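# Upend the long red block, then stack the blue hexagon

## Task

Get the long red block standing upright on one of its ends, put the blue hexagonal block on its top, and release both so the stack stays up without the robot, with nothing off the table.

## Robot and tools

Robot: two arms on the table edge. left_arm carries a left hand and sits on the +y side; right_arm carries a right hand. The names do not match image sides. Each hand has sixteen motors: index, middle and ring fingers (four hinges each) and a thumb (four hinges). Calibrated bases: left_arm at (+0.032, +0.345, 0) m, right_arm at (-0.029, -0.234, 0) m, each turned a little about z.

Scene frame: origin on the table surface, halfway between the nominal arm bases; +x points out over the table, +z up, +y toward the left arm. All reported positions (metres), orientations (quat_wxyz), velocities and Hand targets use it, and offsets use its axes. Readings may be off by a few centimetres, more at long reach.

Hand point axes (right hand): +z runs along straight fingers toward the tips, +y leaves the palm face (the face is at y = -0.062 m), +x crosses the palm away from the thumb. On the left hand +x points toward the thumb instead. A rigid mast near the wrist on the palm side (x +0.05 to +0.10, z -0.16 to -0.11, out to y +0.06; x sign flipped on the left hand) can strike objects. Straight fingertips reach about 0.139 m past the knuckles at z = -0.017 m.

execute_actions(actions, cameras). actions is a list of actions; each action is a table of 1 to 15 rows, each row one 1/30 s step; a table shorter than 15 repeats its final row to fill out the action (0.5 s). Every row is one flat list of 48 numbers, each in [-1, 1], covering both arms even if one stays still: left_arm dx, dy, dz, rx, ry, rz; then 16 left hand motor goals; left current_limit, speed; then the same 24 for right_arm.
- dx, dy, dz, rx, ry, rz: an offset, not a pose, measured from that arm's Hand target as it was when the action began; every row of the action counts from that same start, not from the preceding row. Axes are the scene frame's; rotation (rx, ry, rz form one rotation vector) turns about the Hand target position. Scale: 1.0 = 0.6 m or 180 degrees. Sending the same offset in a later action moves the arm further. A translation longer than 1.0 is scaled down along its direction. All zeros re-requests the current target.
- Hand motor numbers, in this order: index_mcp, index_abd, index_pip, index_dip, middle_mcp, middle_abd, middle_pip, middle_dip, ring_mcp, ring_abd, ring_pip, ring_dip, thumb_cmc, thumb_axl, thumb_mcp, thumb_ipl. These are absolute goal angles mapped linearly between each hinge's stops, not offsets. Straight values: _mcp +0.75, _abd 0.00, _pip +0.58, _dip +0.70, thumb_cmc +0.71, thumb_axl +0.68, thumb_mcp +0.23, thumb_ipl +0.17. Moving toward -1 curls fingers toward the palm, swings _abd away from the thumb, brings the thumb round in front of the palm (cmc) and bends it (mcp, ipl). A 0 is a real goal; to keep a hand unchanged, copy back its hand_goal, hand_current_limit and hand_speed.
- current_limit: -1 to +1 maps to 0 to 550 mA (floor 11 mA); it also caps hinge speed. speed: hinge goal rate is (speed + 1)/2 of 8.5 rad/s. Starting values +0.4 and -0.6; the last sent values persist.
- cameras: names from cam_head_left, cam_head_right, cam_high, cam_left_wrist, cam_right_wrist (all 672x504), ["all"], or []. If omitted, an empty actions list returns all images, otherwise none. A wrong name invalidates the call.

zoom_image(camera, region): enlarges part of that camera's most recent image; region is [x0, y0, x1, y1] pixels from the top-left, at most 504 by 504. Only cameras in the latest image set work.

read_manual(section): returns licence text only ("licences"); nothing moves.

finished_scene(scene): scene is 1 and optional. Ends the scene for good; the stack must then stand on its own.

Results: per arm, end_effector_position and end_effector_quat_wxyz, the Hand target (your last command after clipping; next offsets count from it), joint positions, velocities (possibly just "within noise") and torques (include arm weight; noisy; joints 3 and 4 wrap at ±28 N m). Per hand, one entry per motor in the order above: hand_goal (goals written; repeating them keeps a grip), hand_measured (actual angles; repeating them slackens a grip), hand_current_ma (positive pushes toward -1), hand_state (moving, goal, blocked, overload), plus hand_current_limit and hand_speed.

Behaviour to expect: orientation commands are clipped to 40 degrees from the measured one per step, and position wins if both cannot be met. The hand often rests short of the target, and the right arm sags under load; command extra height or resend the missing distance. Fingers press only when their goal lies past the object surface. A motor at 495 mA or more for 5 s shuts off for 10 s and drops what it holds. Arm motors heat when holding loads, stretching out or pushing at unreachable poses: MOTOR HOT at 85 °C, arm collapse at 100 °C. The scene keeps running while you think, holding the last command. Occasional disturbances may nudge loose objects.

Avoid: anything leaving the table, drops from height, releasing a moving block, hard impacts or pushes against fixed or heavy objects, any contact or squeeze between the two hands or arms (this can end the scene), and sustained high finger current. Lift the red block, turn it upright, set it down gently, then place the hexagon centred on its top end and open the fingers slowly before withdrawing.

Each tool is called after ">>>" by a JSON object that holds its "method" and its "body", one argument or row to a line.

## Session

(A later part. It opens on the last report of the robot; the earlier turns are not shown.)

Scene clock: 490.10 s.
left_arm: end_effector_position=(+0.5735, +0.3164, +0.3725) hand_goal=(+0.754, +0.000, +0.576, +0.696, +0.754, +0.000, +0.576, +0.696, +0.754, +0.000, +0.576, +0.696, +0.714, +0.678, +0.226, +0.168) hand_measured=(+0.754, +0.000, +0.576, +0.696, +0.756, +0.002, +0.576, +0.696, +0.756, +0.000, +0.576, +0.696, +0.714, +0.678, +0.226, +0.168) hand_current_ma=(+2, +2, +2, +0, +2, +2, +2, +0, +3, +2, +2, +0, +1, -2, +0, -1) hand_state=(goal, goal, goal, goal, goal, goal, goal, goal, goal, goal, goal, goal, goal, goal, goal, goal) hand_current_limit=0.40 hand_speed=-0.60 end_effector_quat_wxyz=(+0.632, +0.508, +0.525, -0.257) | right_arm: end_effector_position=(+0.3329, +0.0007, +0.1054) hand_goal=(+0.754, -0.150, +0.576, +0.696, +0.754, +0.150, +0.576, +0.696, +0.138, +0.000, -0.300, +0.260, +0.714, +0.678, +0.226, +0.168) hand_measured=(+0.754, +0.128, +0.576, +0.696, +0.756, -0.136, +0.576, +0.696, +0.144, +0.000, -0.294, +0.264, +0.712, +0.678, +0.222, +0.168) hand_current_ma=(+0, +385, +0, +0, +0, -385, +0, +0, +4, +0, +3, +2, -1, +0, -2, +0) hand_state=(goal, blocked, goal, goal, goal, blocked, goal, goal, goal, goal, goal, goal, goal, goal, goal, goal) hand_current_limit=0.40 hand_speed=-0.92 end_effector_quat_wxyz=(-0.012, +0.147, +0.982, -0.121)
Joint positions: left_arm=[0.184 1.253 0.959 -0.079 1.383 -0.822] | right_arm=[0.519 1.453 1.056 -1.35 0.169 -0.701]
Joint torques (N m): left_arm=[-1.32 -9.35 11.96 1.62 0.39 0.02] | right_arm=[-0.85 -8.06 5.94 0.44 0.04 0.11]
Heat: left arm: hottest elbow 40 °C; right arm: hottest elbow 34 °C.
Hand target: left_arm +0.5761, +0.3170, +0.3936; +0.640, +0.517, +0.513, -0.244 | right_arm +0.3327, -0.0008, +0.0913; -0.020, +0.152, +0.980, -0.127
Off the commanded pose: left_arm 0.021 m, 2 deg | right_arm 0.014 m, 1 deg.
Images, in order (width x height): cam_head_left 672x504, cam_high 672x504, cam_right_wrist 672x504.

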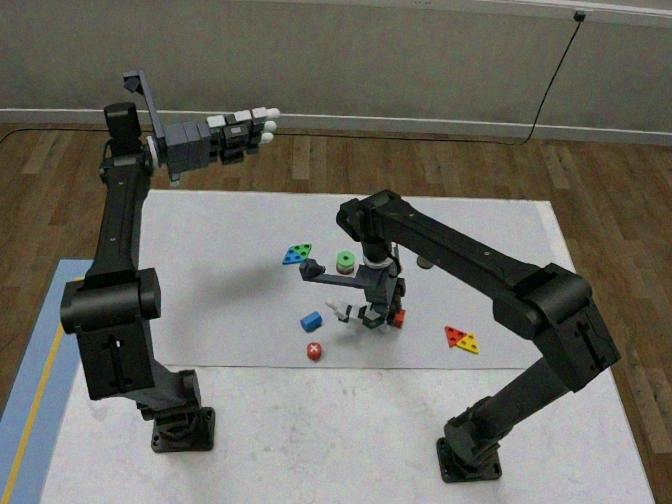

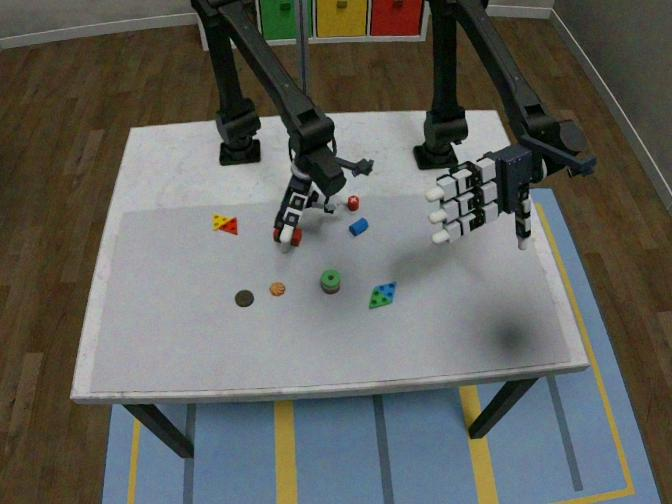

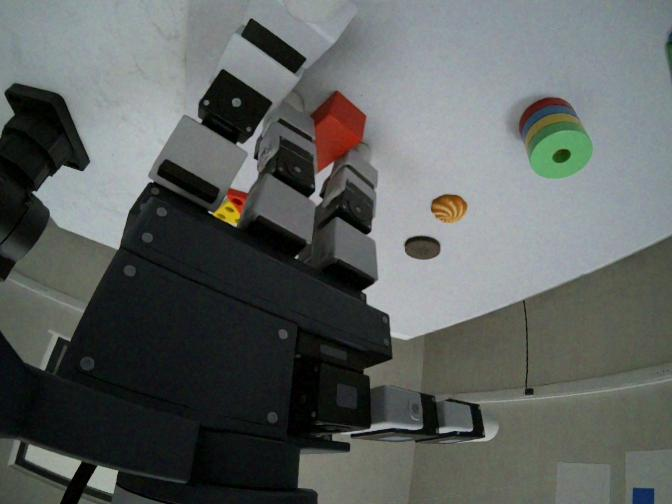

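>>> {"method": "execute_actions", "body": {
  "actions": [
    [[0,0,0,0,0,0,0.754,0,0.576,0.696,0.754,0,0.576,0.696,0.754,0,0.576,0.696,0.714,0.678,0.226,0.168,0.4,-0.6,0,0,0.03,0,0,0,0.754,-0.2,0.576,0.696,0.754,0.2,0.576,0.696,0.137,0,-0.3,0.26,0.714,0.678,0.226,0.168,0.6,-0.9]],
    [[0,0,0,0,0,0,0.754,0,0.576,0.696,0.754,0,0.576,0.696,0.754,0,0.576,0.696,0.714,0.678,0.226,0.168,0.4,-0.6,0,0,0.11,0,0,0,0.754,-0.2,0.576,0.696,0.754,0.2,0.576,0.696,0.137,0,-0.3,0.26,0.714,0.678,0.226,0.168,0.6,-0.9]]
  ],
  "cameras": ["cam_head_left","cam_high","cam_right_wrist"]
}}

>>> {"method": "zoom_image", "body": {
  "camera": "cam_high",
  "region": [230, 150, 380, 262]
}}

>>> {"method": "zoom_image", "body": {
  "camera": "cam_right_wrist",
  "region": [200, 0, 440, 180]
}}

Scene clock: 505.67 s.
left_arm: end_effector_position=(+0.5735, +0.3164, +0.3725) hand_goal=(+0.754, +0.000, +0.576, +0.696, +0.754, +0.000, +0.576, +0.696, +0.754, +0.000, +0.576, +0.696, +0.714, +0.678, +0.226, +0.168) hand_measured=(+0.754, +0.000, +0.576, +0.696, +0.756, +0.002, +0.576, +0.696, +0.756, +0.000, +0.576, +0.696, +0.714, +0.678, +0.226, +0.168) hand_current_ma=(+2, +2, +2, +0, +2, +2, +2, +0, +3, +2, +2, +0, +1, -2, +0, -1) hand_state=(goal, goal, goal, goal, goal, goal, goal, goal, goal, goal, goal, goal, goal, goal, goal, goal) hand_current_limit=0.40 hand_speed=-0.60 end_effector_quat_wxyz=(+0.632, +0.508, +0.525, -0.257) | right_arm: end_effector_position=(+0.3211, -0.0062, +0.1579) hand_goal=(+0.754, -0.200, +0.576, +0.696, +0.754, +0.200, +0.576, +0.696, +0.138, +0.000, -0.300, +0.260, +0.714, +0.678, +0.226, +0.168) hand_measured=(+0.742, +0.126, +0.574, +0.696, +0.748, -0.118, +0.574, +0.694, +0.144, +0.000, -0.294, +0.264, +0.712, +0.678, +0.222, +0.168) hand_current_ma=(-13, +440, -1, +0, -4, -440, -1, +0, +4, +0, +3, +2, -1, +0, -2, +0) hand_state=(goal, blocked, goal, goal, goal, blocked, goal, goal, goal, goal, goal, goal, goal, goal, goal, goal) hand_current_limit=0.60 hand_speed=-0.90 end_effector_quat_wxyz=(-0.033, +0.145, +0.979, -0.138)
Joint positions: left_arm=[0.184 1.253 0.959 -0.079 1.383 -0.822] | right_arm=[0.519 1.409 1.159 -1.552 0.166 -0.7]
Joint torques (N m): left_arm=[-1.32 -9.35 11.97 1.61 0.39 0.02] | right_arm=[-0.85 -9.64 10 -0.58 0.11 0.09]
Heat: left arm: hottest elbow 40 °C; right arm: hottest elbow 34 °C.
Hand target: left_arm +0.5761, +0.3170, +0.3936; +0.640, +0.517, +0.513, -0.244 | right_arm +0.3327, -0.0008, +0.1753; -0.021, +0.152, +0.980, -0.127
Off the commanded pose: left_arm 0.021 m, 2 deg | right_arm 0.022 m, 2 deg.
Images, in order (width x height): cam_head_left 672x504, cam_high 672x504, cam_right_wrist 672x504.

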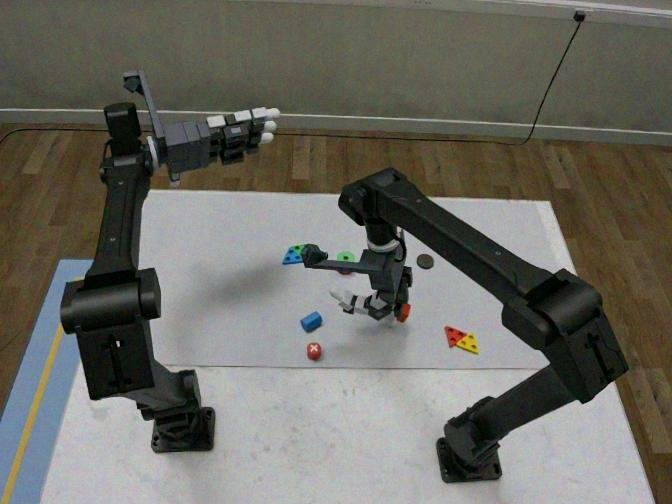

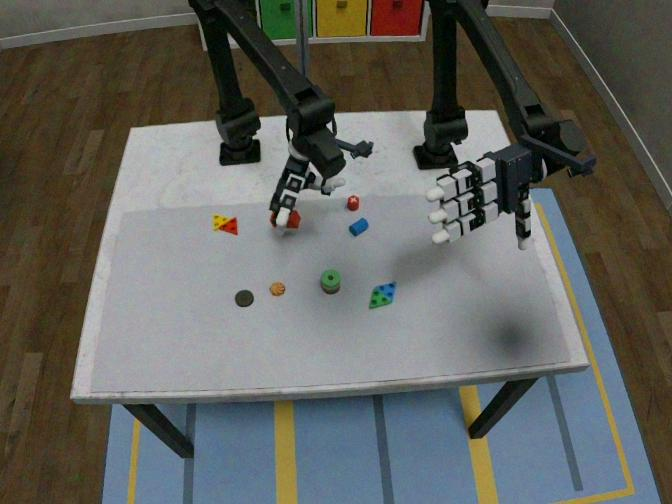

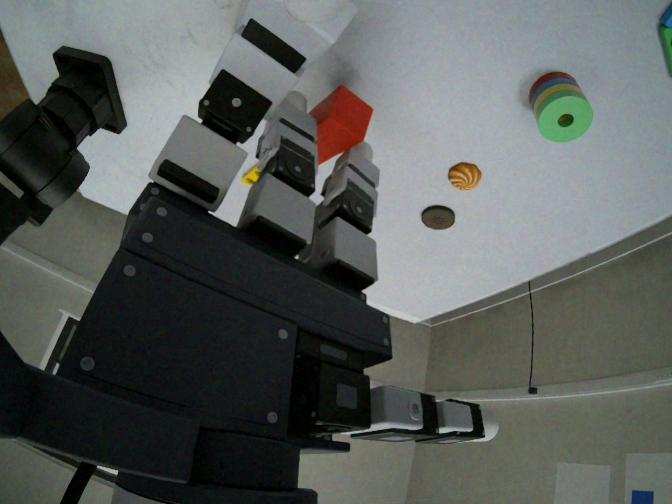

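Scaled by 3.360.

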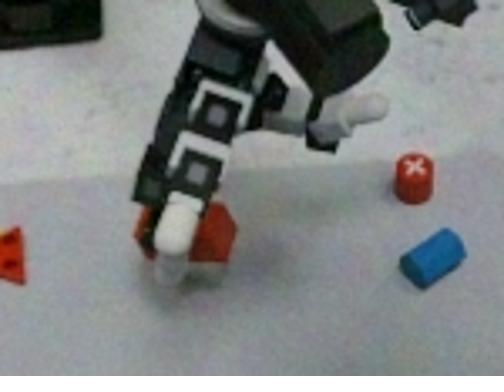

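Scaled by 2.100 from the camera's 672x504 image, which has a finer 960x720 frame.

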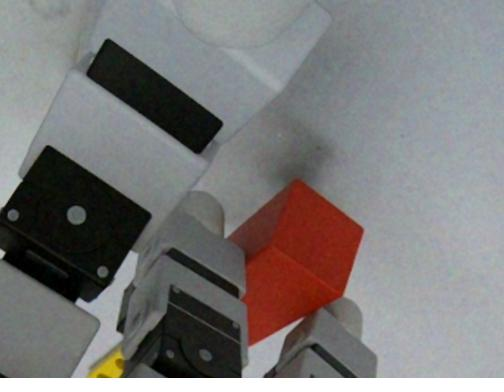

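>>> {"method": "execute_actions", "body": {
  "actions": [
    [[0,0,0,0,0,0,0.754,0,0.576,0.696,0.754,0,0.576,0.696,0.754,0,0.576,0.696,0.714,0.678,0.226,0.168,0.4,-0.6,-0.0037,-0.0373,0.0562,0.1193,-0.0375,0,0.754,-0.2,0.576,0.696,0.754,0.2,0.576,0.696,0.137,0,-0.3,0.26,0.714,0.678,0.226,0.168,0.6,-0.9]],
    [[0,0,0,0,0,0,0.754,0,0.576,0.696,0.754,0,0.576,0.696,0.754,0,0.576,0.696,0.714,0.678,0.226,0.168,0.4,-0.6,0.0058,-0.0413,0.0333,0.1193,-0.0375,0,0.754,-0.2,0.576,0.696,0.754,0.2,0.576,0.696,0.137,0,-0.3,0.26,0.714,0.678,0.226,0.168,0.6,-0.9]],
    [[0,0,0,0,0,0,0.754,0,0.576,0.696,0.754,0,0.576,0.696,0.754,0,0.576,0.696,0.714,0.678,0.226,0.168,0.4,-0.6,0.005,-0.045,0,0.1193,-0.0375,0,0.754,-0.2,0.576,0.696,0.754,0.2,0.576,0.696,0.137,0,-0.3,0.26,0.714,0.678,0.226,0.168,0.6,-0.9]],
    [[0,0,0,0,0,0,0.754,0,0.576,0.696,0.754,0,0.576,0.696,0.754,0,0.576,0.696,0.714,0.678,0.226,0.168,0.4,-0.6,0.005,-0.0383,-0.0307,0.1193,-0.0375,0,0.754,-0.2,0.576,0.696,0.754,0.2,0.576,0.696,0.137,0,-0.3,0.26,0.714,0.678,0.226,0.168,0.6,-0.9]]
  ],
  "cameras": ["cam_head_left","cam_high","cam_right_wrist","cam_head_right"]
}}

>>> {"method": "zoom_image", "body": {
  "camera": "cam_high",
  "region": [230, 130, 400, 257]
}}

>>> {"method": "zoom_image", "body": {
  "camera": "cam_head_left",
  "region": [300, 200, 480, 335]
}}

>>> {"method": "zoom_image", "body": {
  "camera": "cam_right_wrist",
  "region": [200, 0, 440, 180]
}}

Scene clock: 541.93 s.
left_arm: end_effector_position=(+0.5735, +0.3164, +0.3725) hand_goal=(+0.754, +0.000, +0.576, +0.696, +0.754, +0.000, +0.576, +0.696, +0.754, +0.000, +0.576, +0.696, +0.714, +0.678, +0.226, +0.168) hand_measured=(+0.754, +0.000, +0.576, +0.696, +0.756, +0.002, +0.576, +0.696, +0.756, +0.000, +0.576, +0.696, +0.714, +0.678, +0.226, +0.168) hand_current_ma=(+2, +2, +2, +0, +2, +2, +2, +0, +3, +2, +2, +0, +1, -2, +0, -1) hand_state=(goal, goal, goal, goal, goal, goal, goal, goal, goal, goal, goal, goal, goal, goal, goal, goal) hand_current_limit=0.40 hand_speed=-0.60 end_effector_quat_wxyz=(+0.632, +0.508, +0.525, -0.257) | right_arm: end_effector_position=(+0.3411, -0.1007, +0.2163) hand_goal=(+0.754, -0.200, +0.576, +0.696, +0.754, +0.200, +0.576, +0.696, +0.138, +0.000, -0.300, +0.260, +0.714, +0.678, +0.226, +0.168) hand_measured=(+0.762, -0.092, +0.576, +0.696, +0.762, +0.106, +0.576, +0.696, +0.150, +0.000, -0.298, +0.262, +0.722, +0.678, +0.222, +0.168) hand_current_ma=(+7, +239, +0, +0, +7, -193, +0, +0, +11, +0, +1, +1, +5, +0, -2, +0) hand_state=(goal, blocked, goal, goal, goal, blocked, goal, goal, goal, goal, goal, goal, goal, goal, goal, goal) hand_current_limit=0.60 hand_speed=-0.90 end_effector_quat_wxyz=(+0.092, +0.112, +0.787, +0.599)
Joint positions: left_arm=[0.184 1.253 0.959 -0.079 1.383 -0.822] | right_arm=[-0.18 1.312 0.53 -0.282 -1.263 -1.055]
Joint torques (N m): left_arm=[-1.32 -9.35 11.96 1.62 0.39 0.02] | right_arm=[0.09 -6.01 5.26 1.54 -1.23 0.05]
Heat: left arm: hottest elbow 40 °C; right arm: hottest elbow 36 °C.
Hand target: left_arm +0.5761, +0.3170, +0.3936; +0.640, +0.517, +0.513, -0.244 | right_arm +0.3400, -0.0980, +0.2107; +0.091, +0.121, +0.783, +0.604
Off the commanded pose: left_arm 0.021 m, 2 deg | right_arm 0.006 m, 1 deg.
Images, in order (width x height): cam_head_left 672x504, cam_head_right 672x504, cam_high 672x504, cam_right_wrist 672x504.

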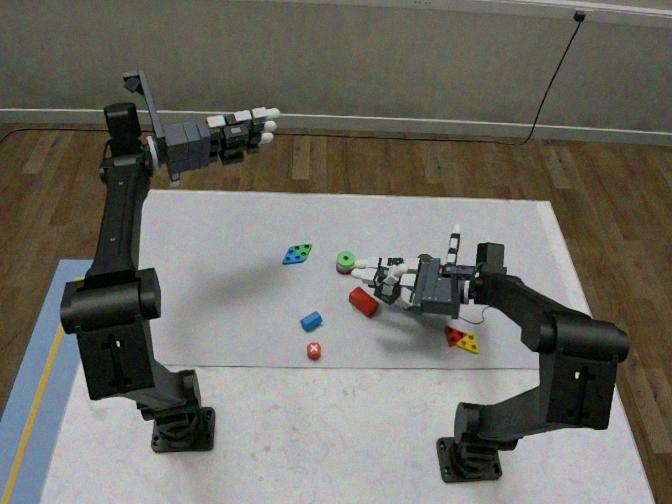

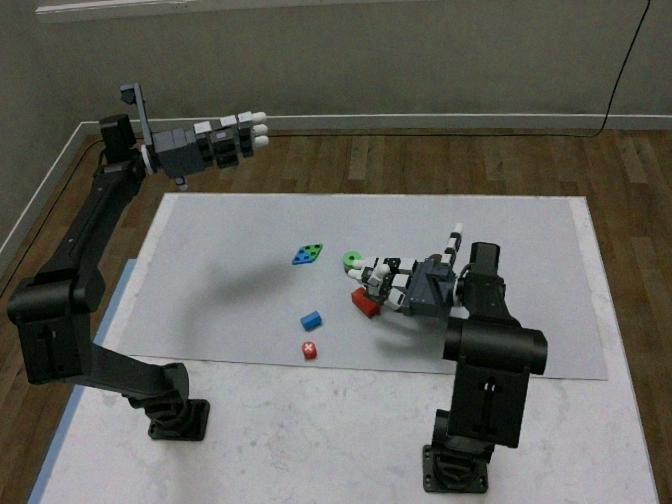

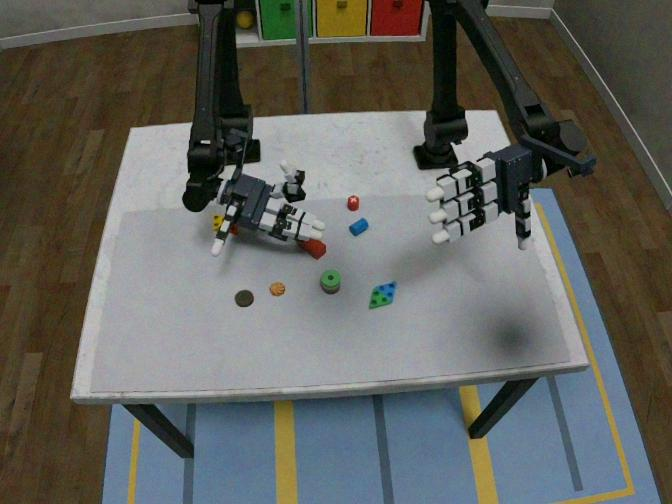

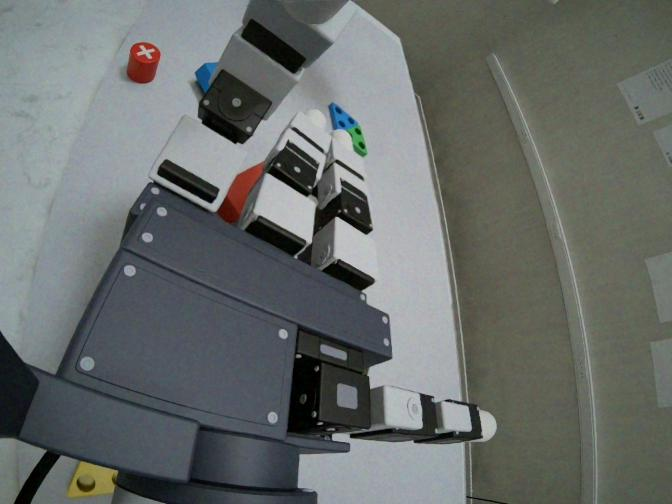

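Scaled by 2.965.

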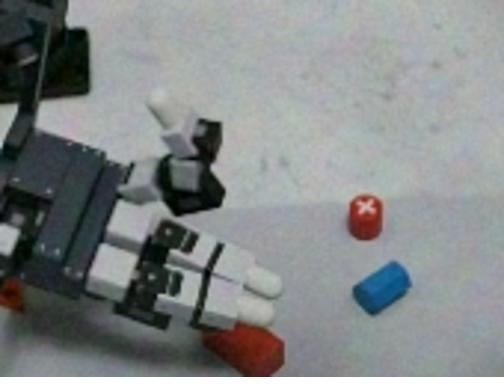

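Scaled by 2.800.

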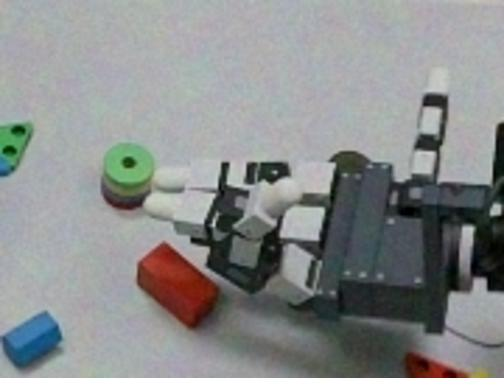

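Scaled by 2.100 from the camera's 672x504 image, which has a finer 960x720 frame.

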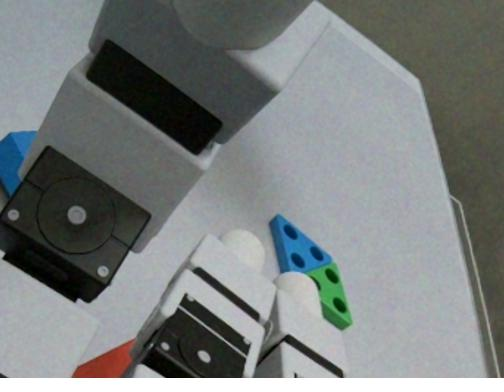

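>>> {"method": "execute_actions", "body": {
  "actions": [
    [[0,0,0,0,0,0,0.754,0,0.576,0.696,0.754,0,0.576,0.696,0.754,0,0.576,0.696,0.714,0.678,0.226,0.168,0.4,-0.6,0.0346,0.0588,0.05,-0.1082,0.0652,-0.0297,0.754,0.2,0.576,0.696,0.754,-0.2,0.576,0.696,0.137,0,-0.3,0.26,0.714,0.678,0.226,0.168,0.4,-0.7]],
    [[0,0,0,0,0,0,0.754,0,0.576,0.696,0.754,0,0.576,0.696,0.754,0,0.576,0.696,0.714,0.678,0.226,0.168,0.4,-0.6,0.0346,0.0588,0.033,-0.1082,0.0652,-0.0297,0.754,0.2,0.576,0.696,0.754,-0.2,0.576,0.696,0.137,0,-0.3,0.26,0.714,0.678,0.226,0.168,0.4,-0.7]],
    [[0,0,0,0,0,0,0.754,0,0.576,0.696,0.754,0,0.576,0.696,0.754,0,0.576,0.696,0.714,0.678,0.226,0.168,0.4,-0.6,0.0346,0.0588,-0.0167,-0.1082,0.0652,-0.0297,0.754,0.2,0.576,0.696,0.754,-0.2,0.576,0.696,0.137,0,-0.3,0.26,0.714,0.678,0.226,0.168,0.4,-0.7]],
    [[0,0,0,0,0,0,0.754,0,0.576,0.696,0.754,0,0.576,0.696,0.754,0,0.576,0.696,0.714,0.678,0.226,0.168,0.4,-0.6,0.0346,0.0588,-0.033,-0.1082,0.0652,-0.0297,0.754,0.2,0.576,0.696,0.754,-0.2,0.576,0.696,0.137,0,-0.3,0.26,0.714,0.678,0.226,0.168,0.4,-0.7]]
  ],
  "cameras": ["cam_head_left","cam_head_right","cam_high","cam_right_wrist"]
}}

>>> {"method": "zoom_image", "body": {
  "camera": "cam_high",
  "region": [260, 180, 380, 270]
}}

>>> {"method": "zoom_image", "body": {
  "camera": "cam_head_left",
  "region": [300, 240, 420, 330]
}}

>>> {"method": "zoom_image", "body": {
  "camera": "cam_head_right",
  "region": [300, 240, 420, 330]
}}

>>> {"method": "zoom_image", "body": {
  "camera": "cam_right_wrist",
  "region": [200, 0, 440, 180]
}}

Scene clock: 621.63 s.
left_arm: end_effector_position=(+0.5735, +0.3164, +0.3725) hand_goal=(+0.754, +0.000, +0.576, +0.696, +0.754, +0.000, +0.576, +0.696, +0.754, +0.000, +0.576, +0.696, +0.714, +0.678, +0.226, +0.168) hand_measured=(+0.754, +0.000, +0.576, +0.696, +0.756, +0.002, +0.576, +0.696, +0.756, +0.000, +0.576, +0.696, +0.714, +0.678, +0.226, +0.168) hand_current_ma=(+2, +2, +2, +0, +2, +2, +2, +0, +3, +2, +2, +0, +1, -2, +0, -1) hand_state=(goal, goal, goal, goal, goal, goal, goal, goal, goal, goal, goal, goal, goal, goal, goal, goal) hand_current_limit=0.40 hand_speed=-0.60 end_effector_quat_wxyz=(+0.632, +0.508, +0.525, -0.257) | right_arm: end_effector_position=(+0.4099, +0.0409, +0.2168) hand_goal=(+0.754, +0.200, +0.576, +0.696, +0.754, -0.200, +0.576, +0.696, +0.138, +0.000, -0.300, +0.260, +0.714, +0.678, +0.226, +0.168) hand_measured=(+0.752, +0.198, +0.576, +0.696, +0.752, -0.198, +0.576, +0.696, +0.148, +0.000, -0.298, +0.262, +0.714, +0.678, +0.222, +0.168) hand_current_ma=(-1, -1, +0, +0, -1, +1, +0, +0, +8, +0, +1, +1, +0, +0, -2, +0) hand_state=(goal, goal, goal, goal, goal, goal, goal, goal, goal, goal, goal, goal, goal, goal, goal, goal) hand_current_limit=0.40 hand_speed=-0.70 end_effector_quat_wxyz=(-0.037, +0.369, +0.924, -0.099)
Joint positions: left_arm=[0.184 1.253 0.959 -0.079 1.383 -0.822] | right_arm=[0.546 1.602 1.522 -1.697 0.052 -0.222]
Joint torques (N m): left_arm=[-1.32 -9.35 11.96 1.62 0.39 0.02] | right_arm=[-1.08 -12.22 10.32 -0.43 0.17 0.1]
Heat: left arm: hottest elbow 41 °C; right arm: hottest elbow 33 °C.
Hand target: left_arm +0.5761, +0.3170, +0.3936; +0.640, +0.517, +0.513, -0.244 | right_arm +0.4230, +0.0431, +0.2305; -0.050, +0.379, +0.916, -0.121
Off the commanded pose: left_arm 0.021 m, 2 deg | right_arm 0.019 m, 3 deg.
joint sent to its limit (right arm) — joint 4 (wrist pitch), lower limit. The joint targets are off in orientation, not in position.
Images, in order (width x height): cam_head_left 672x504, cam_head_right 672x504, cam_high 672x504, cam_right_wrist 672x504.

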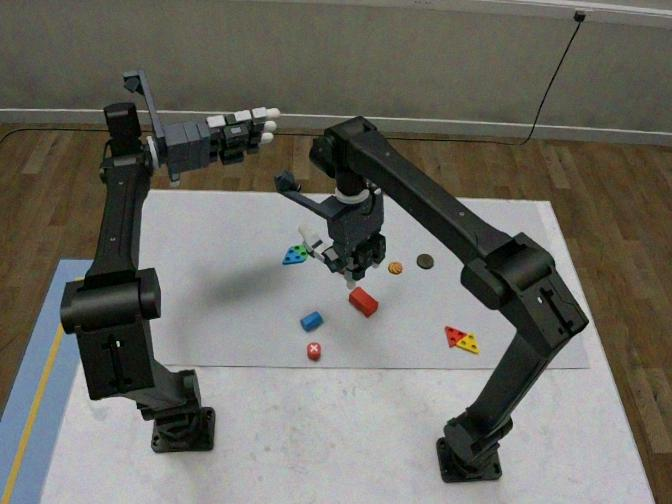

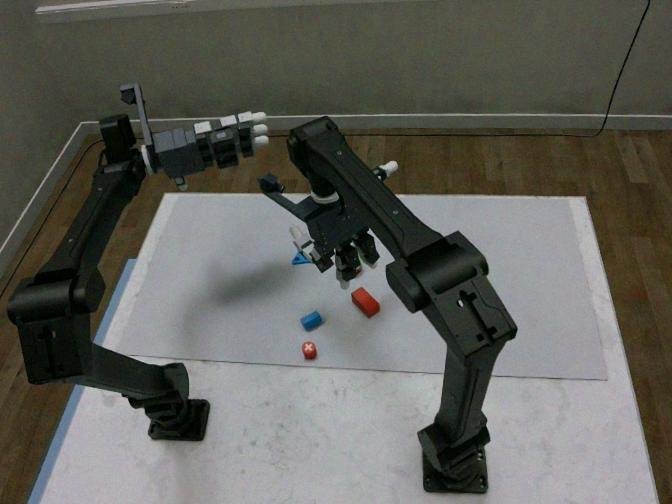

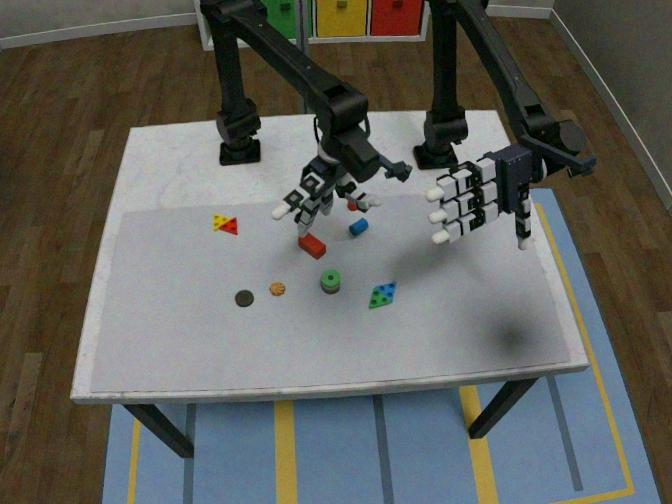

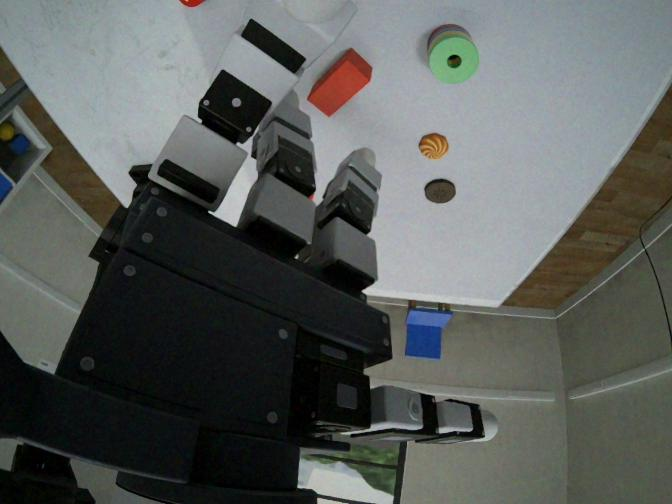

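Scaled by 4.200.

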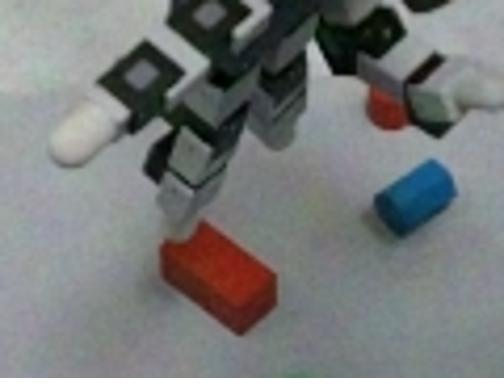

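Scaled by 4.200.

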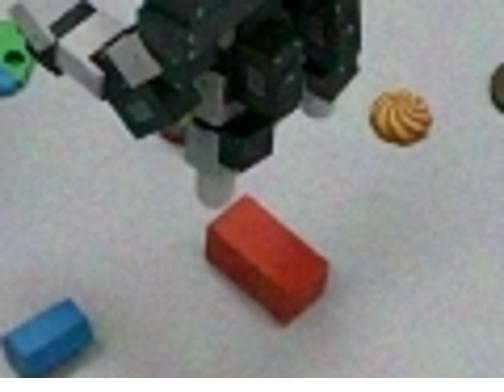

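Scaled by 4.200.

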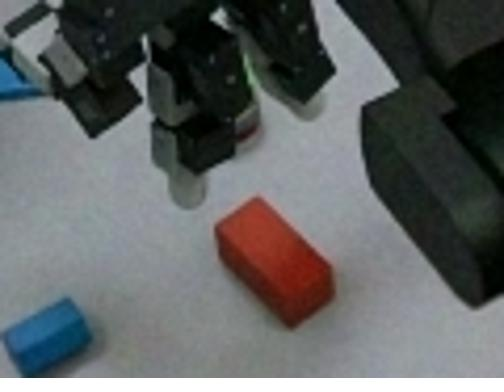

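Scaled by 2.100 from the camera's 672x504 image, which has a finer 960x720 frame.

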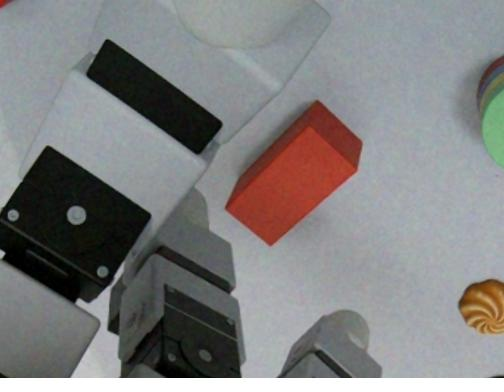

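>>> {"method": "execute_actions", "body": {
  "actions": [
    [[0,0,0,0,0,0,0.754,0,0.576,0.696,0.754,0,0.576,0.696,0.754,0,0.576,0.696,0.714,0.678,0.226,0.168,0.4,-0.6,0.0128,0.0032,-0.1175,0,0,0,0.754,0.2,0.576,0.696,0.754,-0.2,0.576,0.696,0.137,0,-0.3,0.26,0.714,0.678,0.226,0.168,0.4,-0.7]],
    [[0,0,0,0,0,0,0.754,0,0.576,0.696,0.754,0,0.576,0.696,0.754,0,0.576,0.696,0.714,0.678,0.226,0.168,0.4,-0.6,0,0,-0.08,0,0,0,0.754,0.2,0.576,0.696,0.754,-0.2,0.576,0.696,0.137,0,-0.3,0.26,0.714,0.678,0.226,0.168,0.4,-0.7]]
  ],
  "cameras": ["cam_head_left","cam_head_right","cam_high","cam_right_wrist"]
}}

>>> {"method": "zoom_image", "body": {
  "camera": "cam_high",
  "region": [260, 180, 380, 270]
}}

>>> {"method": "zoom_image", "body": {
  "camera": "cam_head_left",
  "region": [300, 240, 420, 330]
}}

>>> {"method": "zoom_image", "body": {
  "camera": "cam_head_right",
  "region": [300, 240, 420, 330]
}}

>>> {"method": "zoom_image", "body": {
  "camera": "cam_right_wrist",
  "region": [200, 0, 440, 180]
}}

Scene clock: 650.60 s.
left_arm: end_effector_position=(+0.5735, +0.3164, +0.3725) hand_goal=(+0.754, +0.000, +0.576, +0.696, +0.754, +0.000, +0.576, +0.696, +0.754, +0.000, +0.576, +0.696, +0.714, +0.678, +0.226, +0.168) hand_measured=(+0.754, +0.000, +0.576, +0.696, +0.756, +0.002, +0.576, +0.696, +0.756, +0.000, +0.576, +0.696, +0.714, +0.678, +0.226, +0.168) hand_current_ma=(+2, +2, +2, +0, +2, +2, +2, +0, +3, +2, +2, +0, +1, -2, +0, -1) hand_state=(goal, goal, goal, goal, goal, goal, goal, goal, goal, goal, goal, goal, goal, goal, goal, goal) hand_current_limit=0.40 hand_speed=-0.60 end_effector_quat_wxyz=(+0.632, +0.508, +0.525, -0.257) | right_arm: end_effector_position=(+0.4265, +0.0499, +0.1247) hand_goal=(+0.754, +0.200, +0.576, +0.696, +0.754, -0.200, +0.576, +0.696, +0.138, +0.000, -0.300, +0.260, +0.714, +0.678, +0.226, +0.168) hand_measured=(+0.752, +0.198, +0.576, +0.696, +0.752, -0.198, +0.576, +0.696, +0.148, +0.000, -0.298, +0.262, +0.714, +0.678, +0.222, +0.168) hand_current_ma=(-1, -1, +0, +0, -1, +1, +0, +0, +8, +0, +1, +1, +0, +0, -2, +0) hand_state=(goal, goal, goal, goal, goal, goal, goal, goal, goal, goal, goal, goal, goal, goal, goal, goal) hand_current_limit=0.40 hand_speed=-0.70 end_effector_quat_wxyz=(-0.047, +0.370, +0.921, -0.113)
Joint positions: left_arm=[0.184 1.253 0.959 -0.079 1.383 -0.822] | right_arm=[0.543 1.717 1.426 -1.52 0.052 -0.219]
Joint torques (N m): left_arm=[-1.32 -9.35 11.96 1.62 0.4 0.02] | right_arm=[-1.44 -12.63 6.5 0.2 0.17 0.11]
Heat: left arm: hottest elbow 41 °C; right arm: hottest elbow 37 °C.
Hand target: left_arm +0.5761, +0.3170, +0.3936; +0.640, +0.517, +0.513, -0.244 | right_arm +0.4308, +0.0451, +0.1123; -0.050, +0.379, +0.916, -0.120
Off the commanded pose: left_arm 0.021 m, 2 deg | right_arm 0.014 m, 1 deg.
Images, in order (width x height): cam_head_left 672x504, cam_head_right 672x504, cam_high 672x504, cam_right_wrist 672x504.

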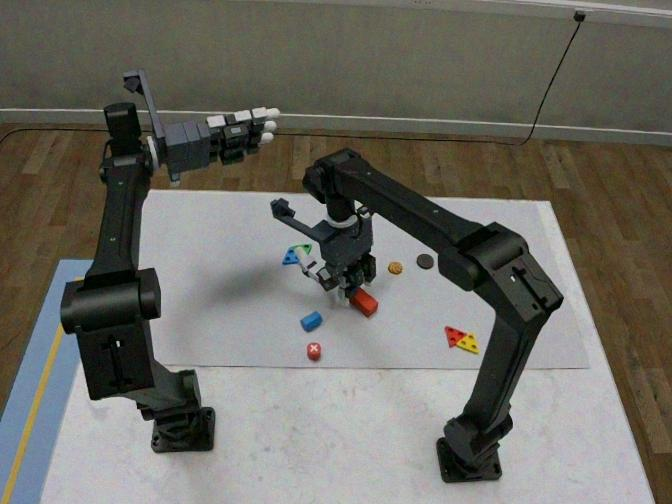

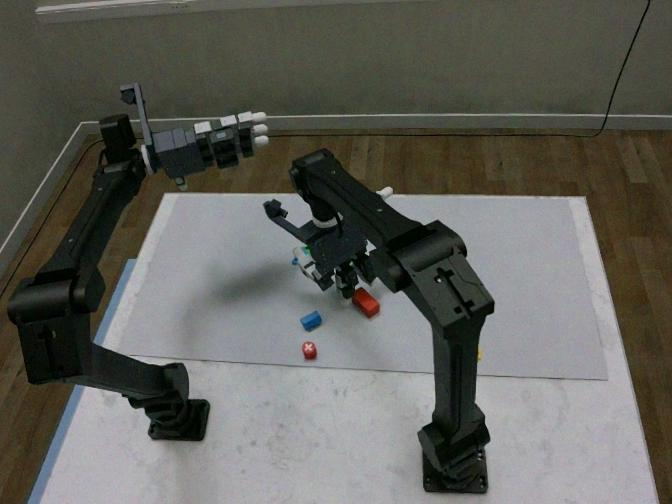

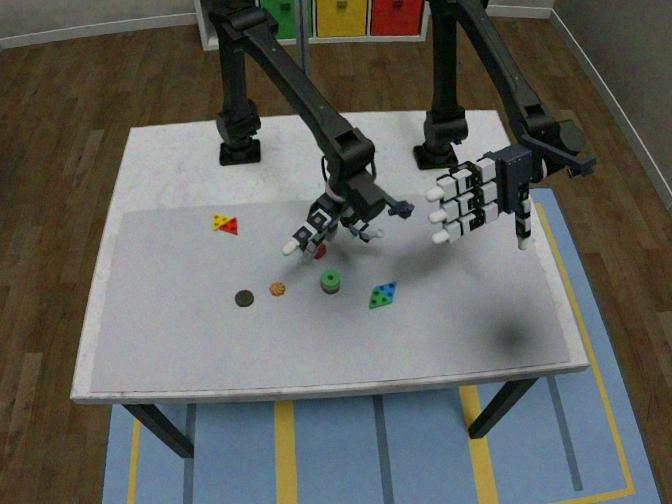

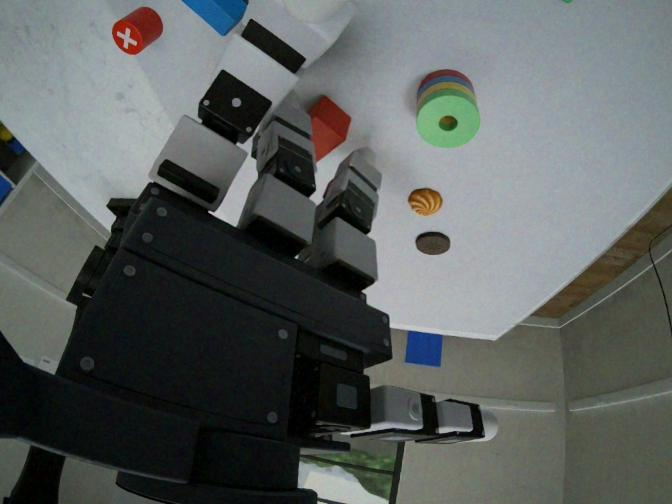

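Scaled by 4.200.

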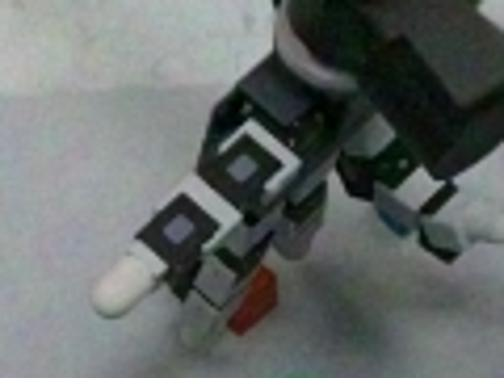

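Scaled by 4.200.

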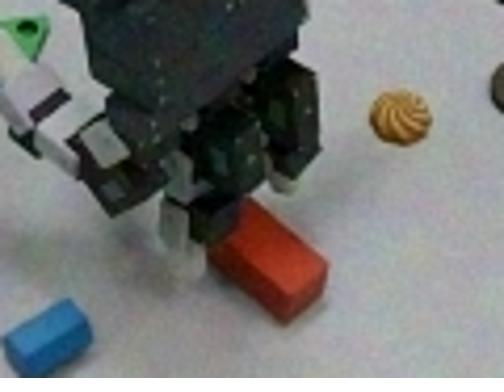

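Scaled by 4.200.

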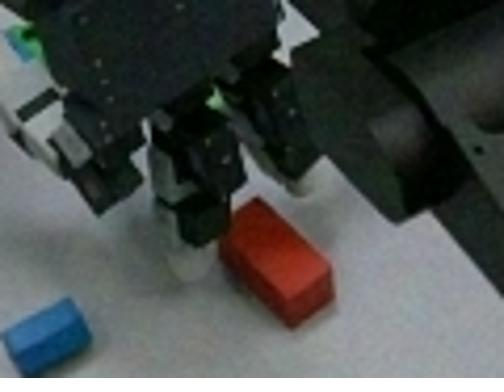

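Scaled by 2.100 from the camera's 672x504 image, which has a finer 960x720 frame.

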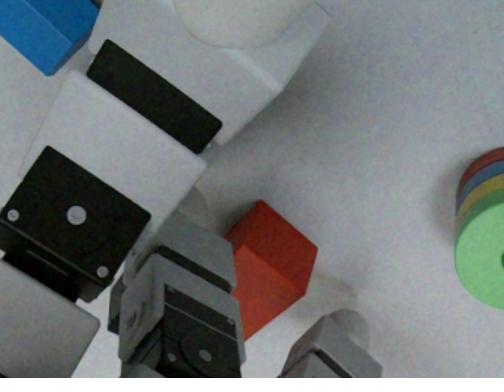

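>>> {"method": "execute_actions", "body": {
  "actions": [
    [[0,0,0,0,0,0,0.754,0,0.576,0.696,0.754,0,0.576,0.696,0.754,0,0.576,0.696,0.714,0.678,0.226,0.168,0.4,-0.6,-0.0208,-0.015,-0.014,0,0,0,0.754,0.2,0.576,0.696,0.754,-0.2,0.576,0.696,0.137,0,-0.3,0.26,0.714,0.678,0.226,0.168,0.4,-0.7]],
    [[0,0,0,0,0,0,0.754,0,0.576,0.696,0.754,0,0.576,0.696,0.754,0,0.576,0.696,0.714,0.678,0.226,0.168,0.4,-0.6,0,0,0,0,0,0,0.754,-0.25,0.576,0.696,0.754,0.25,0.576,0.696,0.137,0,-0.3,0.26,0.714,0.678,0.226,0.168,0.5,-0.92]],
    [[0,0,0,0,0,0,0.754,0,0.576,0.696,0.754,0,0.576,0.696,0.754,0,0.576,0.696,0.714,0.678,0.226,0.168,0.4,-0.6,0,0,0,0,0,0,0.754,-0.25,0.576,0.696,0.754,0.25,0.576,0.696,0.137,0,-0.3,0.26,0.714,0.678,0.226,0.168,0.5,-0.92]]
  ],
  "cameras": ["cam_head_left","cam_head_right","cam_high","cam_right_wrist"]
}}

>>> {"method": "zoom_image", "body": {
  "camera": "cam_high",
  "region": [260, 180, 380, 270]
}}

>>> {"method": "zoom_image", "body": {
  "camera": "cam_head_left",
  "region": [300, 240, 420, 330]
}}

>>> {"method": "zoom_image", "body": {
  "camera": "cam_head_right",
  "region": [300, 240, 420, 330]
}}

>>> {"method": "zoom_image", "body": {
  "camera": "cam_right_wrist",
  "region": [200, 0, 440, 180]
}}

Scene clock: 672.63 s.
left_arm: end_effector_position=(+0.5735, +0.3164, +0.3725) hand_goal=(+0.754, +0.000, +0.576, +0.696, +0.754, +0.000, +0.576, +0.696, +0.754, +0.000, +0.576, +0.696, +0.714, +0.678, +0.226, +0.168) hand_measured=(+0.754, +0.000, +0.576, +0.696, +0.756, +0.002, +0.576, +0.696, +0.756, +0.000, +0.576, +0.696, +0.714, +0.678, +0.226, +0.168) hand_current_ma=(+2, +2, +2, +0, +2, +2, +2, +0, +3, +2, +2, +0, +1, -2, +0, -1) hand_state=(goal, goal, goal, goal, goal, goal, goal, goal, goal, goal, goal, goal, goal, goal, goal, goal) hand_current_limit=0.40 hand_speed=-0.60 end_effector_quat_wxyz=(+0.632, +0.508, +0.525, -0.257) | right_arm: end_effector_position=(+0.4170, +0.0404, +0.1039) hand_goal=(+0.754, -0.250, +0.576, +0.696, +0.754, +0.250, +0.576, +0.696, +0.138, +0.000, -0.300, +0.260, +0.714, +0.678, +0.226, +0.168) hand_measured=(+0.750, +0.140, +0.576, +0.696, +0.754, -0.114, +0.576, +0.696, +0.148, +0.000, -0.298, +0.262, +0.714, +0.678, +0.222, +0.168) hand_current_ma=(-1, +412, +0, +0, +0, -412, +0, +0, +8, +0, +1, +1, +0, +0, -2, +0) hand_state=(goal, blocked, goal, goal, goal, blocked, goal, goal, goal, goal, goal, goal, goal, goal, goal, goal) hand_current_limit=0.50 hand_speed=-0.92 end_effector_quat_wxyz=(-0.052, +0.371, +0.919, -0.124)
Joint positions: left_arm=[0.184 1.253 0.959 -0.079 1.383 -0.822] | right_arm=[0.54 1.716 1.368 -1.487 0.057 -0.219]
Joint torques (N m): left_arm=[-1.32 -9.35 11.97 1.65 0.39 0.02] | right_arm=[-1.26 -14.51 5.89 0.13 0.01 0.1]
Heat: left arm: hottest elbow 41 °C; right arm: hottest elbow 36 °C.
Hand target: left_arm +0.5761, +0.3170, +0.3936; +0.640, +0.517, +0.513, -0.244 | right_arm +0.4183, +0.0359, +0.1037; -0.050, +0.379, +0.916, -0.121
Off the commanded pose: left_arm 0.021 m, 2 deg | right_arm 0.005 m, 1 deg.
Images, in order (width x height): cam_head_left 672x504, cam_head_right 672x504, cam_high 672x504, cam_right_wrist 672x504.

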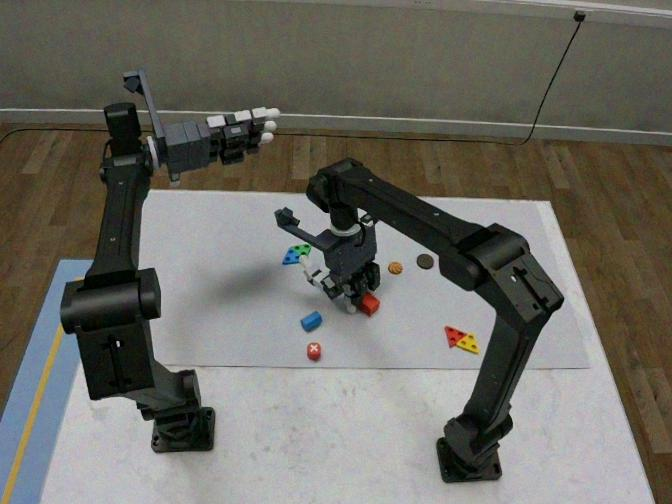

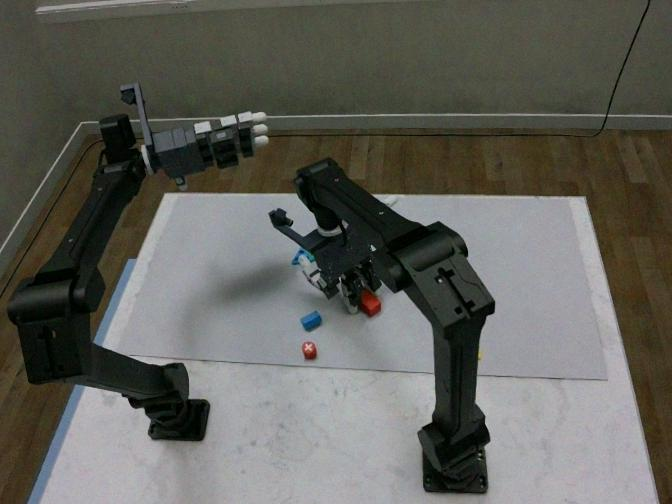

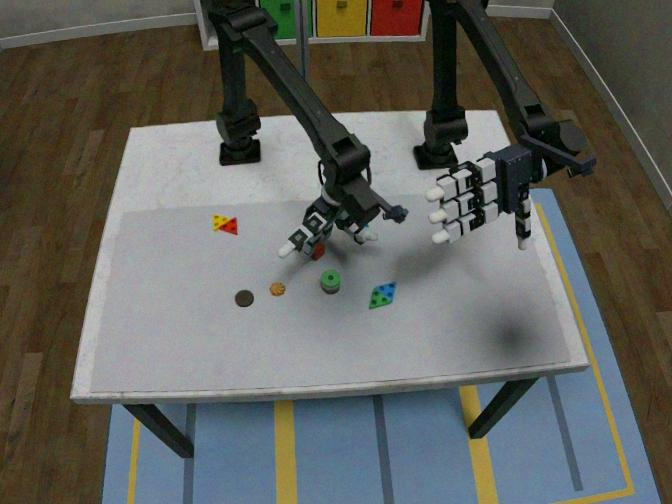

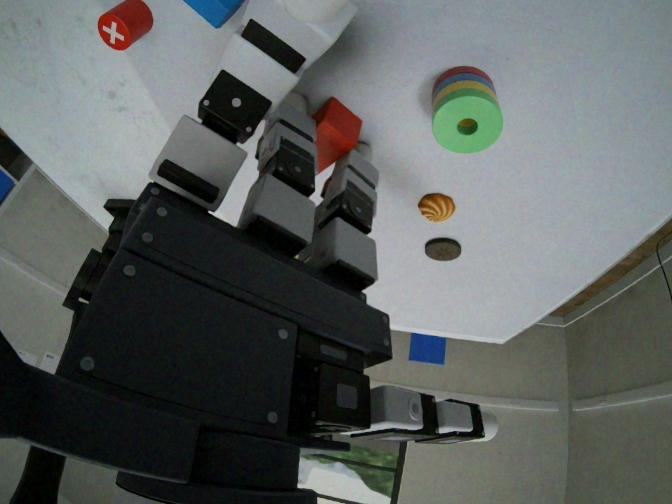

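Scaled by 4.200.

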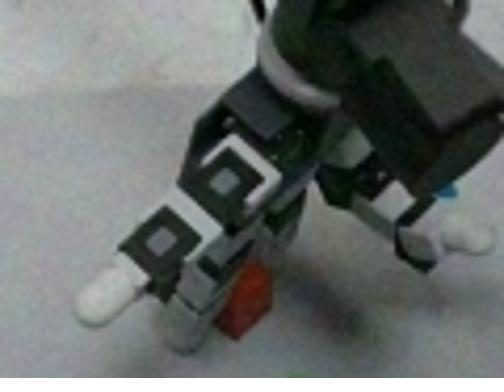

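Scaled by 4.200.

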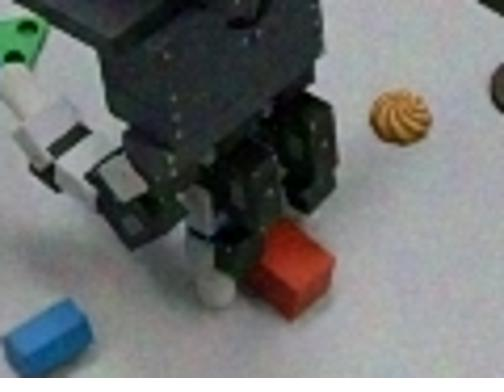

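Scaled by 4.200.

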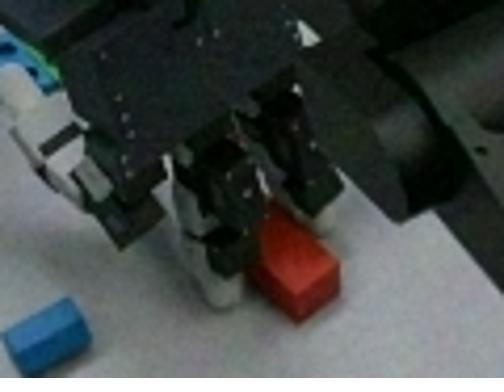

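Scaled by 2.100 from the camera's 672x504 image, which has a finer 960x720 frame.

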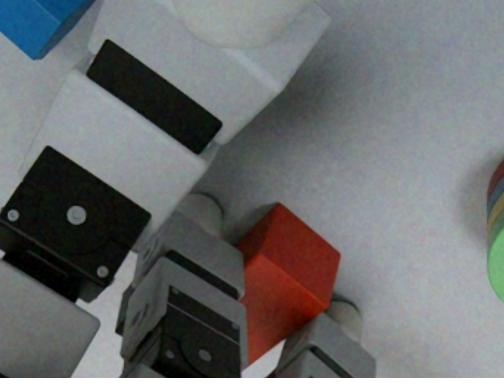

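>>> {"method": "execute_actions", "body": {
  "actions": [
    [[0,0,0,0,0,0,0.754,0,0.576,0.696,0.754,0,0.576,0.696,0.754,0,0.576,0.696,0.714,0.678,0.226,0.168,0.4,-0.6,0.002,0.002,0.03,0,0,0,0.754,0.2,0.576,0.696,0.754,-0.2,0.576,0.696,0.137,0,-0.3,0.26,0.714,0.678,0.226,0.168,0.5,-0.75]]
  ]
}}

Scene clock: 691.90 s.
left_arm: end_effector_position=(+0.5735, +0.3164, +0.3725) hand_goal=(+0.754, +0.000, +0.576, +0.696, +0.754, +0.000, +0.576, +0.696, +0.754, +0.000, +0.576, +0.696, +0.714, +0.678, +0.226, +0.168) hand_measured=(+0.754, +0.000, +0.576, +0.696, +0.756, +0.002, +0.576, +0.696, +0.756, +0.000, +0.576, +0.696, +0.714, +0.678, +0.226, +0.168) hand_current_ma=(+2, +2, +2, +0, +2, +2, +2, +0, +3, +2, +2, +0, +1, -2, +0, -1) hand_state=(goal, goal, goal, goal, goal, goal, goal, goal, goal, goal, goal, goal, goal, goal, goal, goal) hand_current_limit=0.40 hand_speed=-0.60 end_effector_quat_wxyz=(+0.632, +0.508, +0.525, -0.257) | right_arm: end_effector_position=(+0.4118, +0.0371, +0.1046) hand_goal=(+0.754, +0.200, +0.576, +0.696, +0.754, -0.200, +0.576, +0.696, +0.138, +0.000, -0.300, +0.260, +0.714, +0.678, +0.226, +0.168) hand_measured=(+0.746, +0.196, +0.574, +0.696, +0.752, -0.194, +0.576, +0.696, +0.148, +0.000, -0.298, +0.262, +0.714, +0.678, +0.222, +0.168) hand_current_ma=(-7, -2, -1, +0, +0, +2, +0, +0, +8, +0, +1, +1, +0, +0, -2, +0) hand_state=(goal, goal, goal, goal, goal, goal, goal, goal, goal, goal, goal, goal, goal, goal, goal, goal) hand_current_limit=0.50 hand_speed=-0.75 end_effector_quat_wxyz=(-0.058, +0.370, +0.918, -0.133)
Joint positions: left_arm=[0.184 1.253 0.959 -0.079 1.383 -0.822] | right_arm=[0.54 1.714 1.368 -1.511 0.056 -0.219]
Joint torques (N m): left_arm=[-1.38 -9.41 11.96 1.63 0.39 0.02] | right_arm=[-1.26 -15.33 8.25 -0.7 0.04 0.11]
Heat: left arm: hottest elbow 42 °C; right arm: hottest elbow 34 °C.
Hand target: left_arm +0.5761, +0.3170, +0.3936; +0.640, +0.517, +0.513, -0.244 | right_arm +0.4195, +0.0372, +0.1218; -0.050, +0.379, +0.916, -0.121
Off the commanded pose: left_arm 0.021 m, 2 deg | right_arm 0.019 m, 2 deg.

>>> {"method": "execute_actions", "body": {
  "actions": [
    [[0,0,0,0,0,0,0.754,0,0.576,0.696,0.754,0,0.576,0.696,0.754,0,0.576,0.696,0.714,0.678,0.226,0.168,0.4,-0.6,0.0075,0.0067,0.03,0,0,0,0.754,0.2,0.576,0.696,0.754,-0.2,0.576,0.696,0.137,0,-0.3,0.26,0.714,0.678,0.226,0.168,0.5,-0.75]]
  ]
}}

Scene clock: 698.07 s.
left_arm: end_effector_position=(+0.5735, +0.3164, +0.3725) hand_goal=(+0.754, +0.000, +0.576, +0.696, +0.754, +0.000, +0.576, +0.696, +0.754, +0.000, +0.576, +0.696, +0.714, +0.678, +0.226, +0.168) hand_measured=(+0.754, +0.000, +0.576, +0.696, +0.756, +0.002, +0.576, +0.696, +0.756, +0.000, +0.576, +0.696, +0.714, +0.678, +0.226, +0.168) hand_current_ma=(+2, +2, +2, +0, +2, +2, +2, +0, +3, +2, +2, +0, +1, -2, +0, -1) hand_state=(goal, goal, goal, goal, goal, goal, goal, goal, goal, goal, goal, goal, goal, goal, goal, goal) hand_current_limit=0.40 hand_speed=-0.60 end_effector_quat_wxyz=(+0.632, +0.508, +0.525, -0.257) | right_arm: end_effector_position=(+0.4106, +0.0364, +0.1162) hand_goal=(+0.754, +0.200, +0.576, +0.696, +0.754, -0.200, +0.576, +0.696, +0.138, +0.000, -0.300, +0.260, +0.714, +0.678, +0.226, +0.168) hand_measured=(+0.746, +0.196, +0.574, +0.696, +0.752, -0.194, +0.576, +0.696, +0.148, +0.000, -0.298, +0.262, +0.714, +0.678, +0.222, +0.168) hand_current_ma=(-7, -1, -1, +0, -1, +2, +0, +0, +8, +0, +1, +1, +0, +0, -2, +0) hand_state=(goal, goal, goal, goal, goal, goal, goal, goal, goal, goal, goal, goal, goal, goal, goal, goal) hand_current_limit=0.50 hand_speed=-0.75 end_effector_quat_wxyz=(-0.063, +0.369, +0.917, -0.139)
Joint positions: left_arm=[0.184 1.253 0.959 -0.079 1.383 -0.822] | right_arm=[0.54 1.711 1.398 -1.56 0.056 -0.219]
Joint torques (N m): left_arm=[-1.32 -9.41 11.96 1.63 0.39 0.02] | right_arm=[-0.97 -15.09 9.74 -0.79 0.01 0.12]
Heat: left arm: hottest elbow 42 °C; right arm: hottest elbow 34 °C.
Hand target: left_arm +0.5761, +0.3170, +0.3936; +0.640, +0.517, +0.513, -0.244 | right_arm +0.4239, +0.0412, +0.1397; -0.050, +0.379, +0.916, -0.121
Off the commanded pose: left_arm 0.021 m, 2 deg | right_arm 0.028 m, 3 deg.


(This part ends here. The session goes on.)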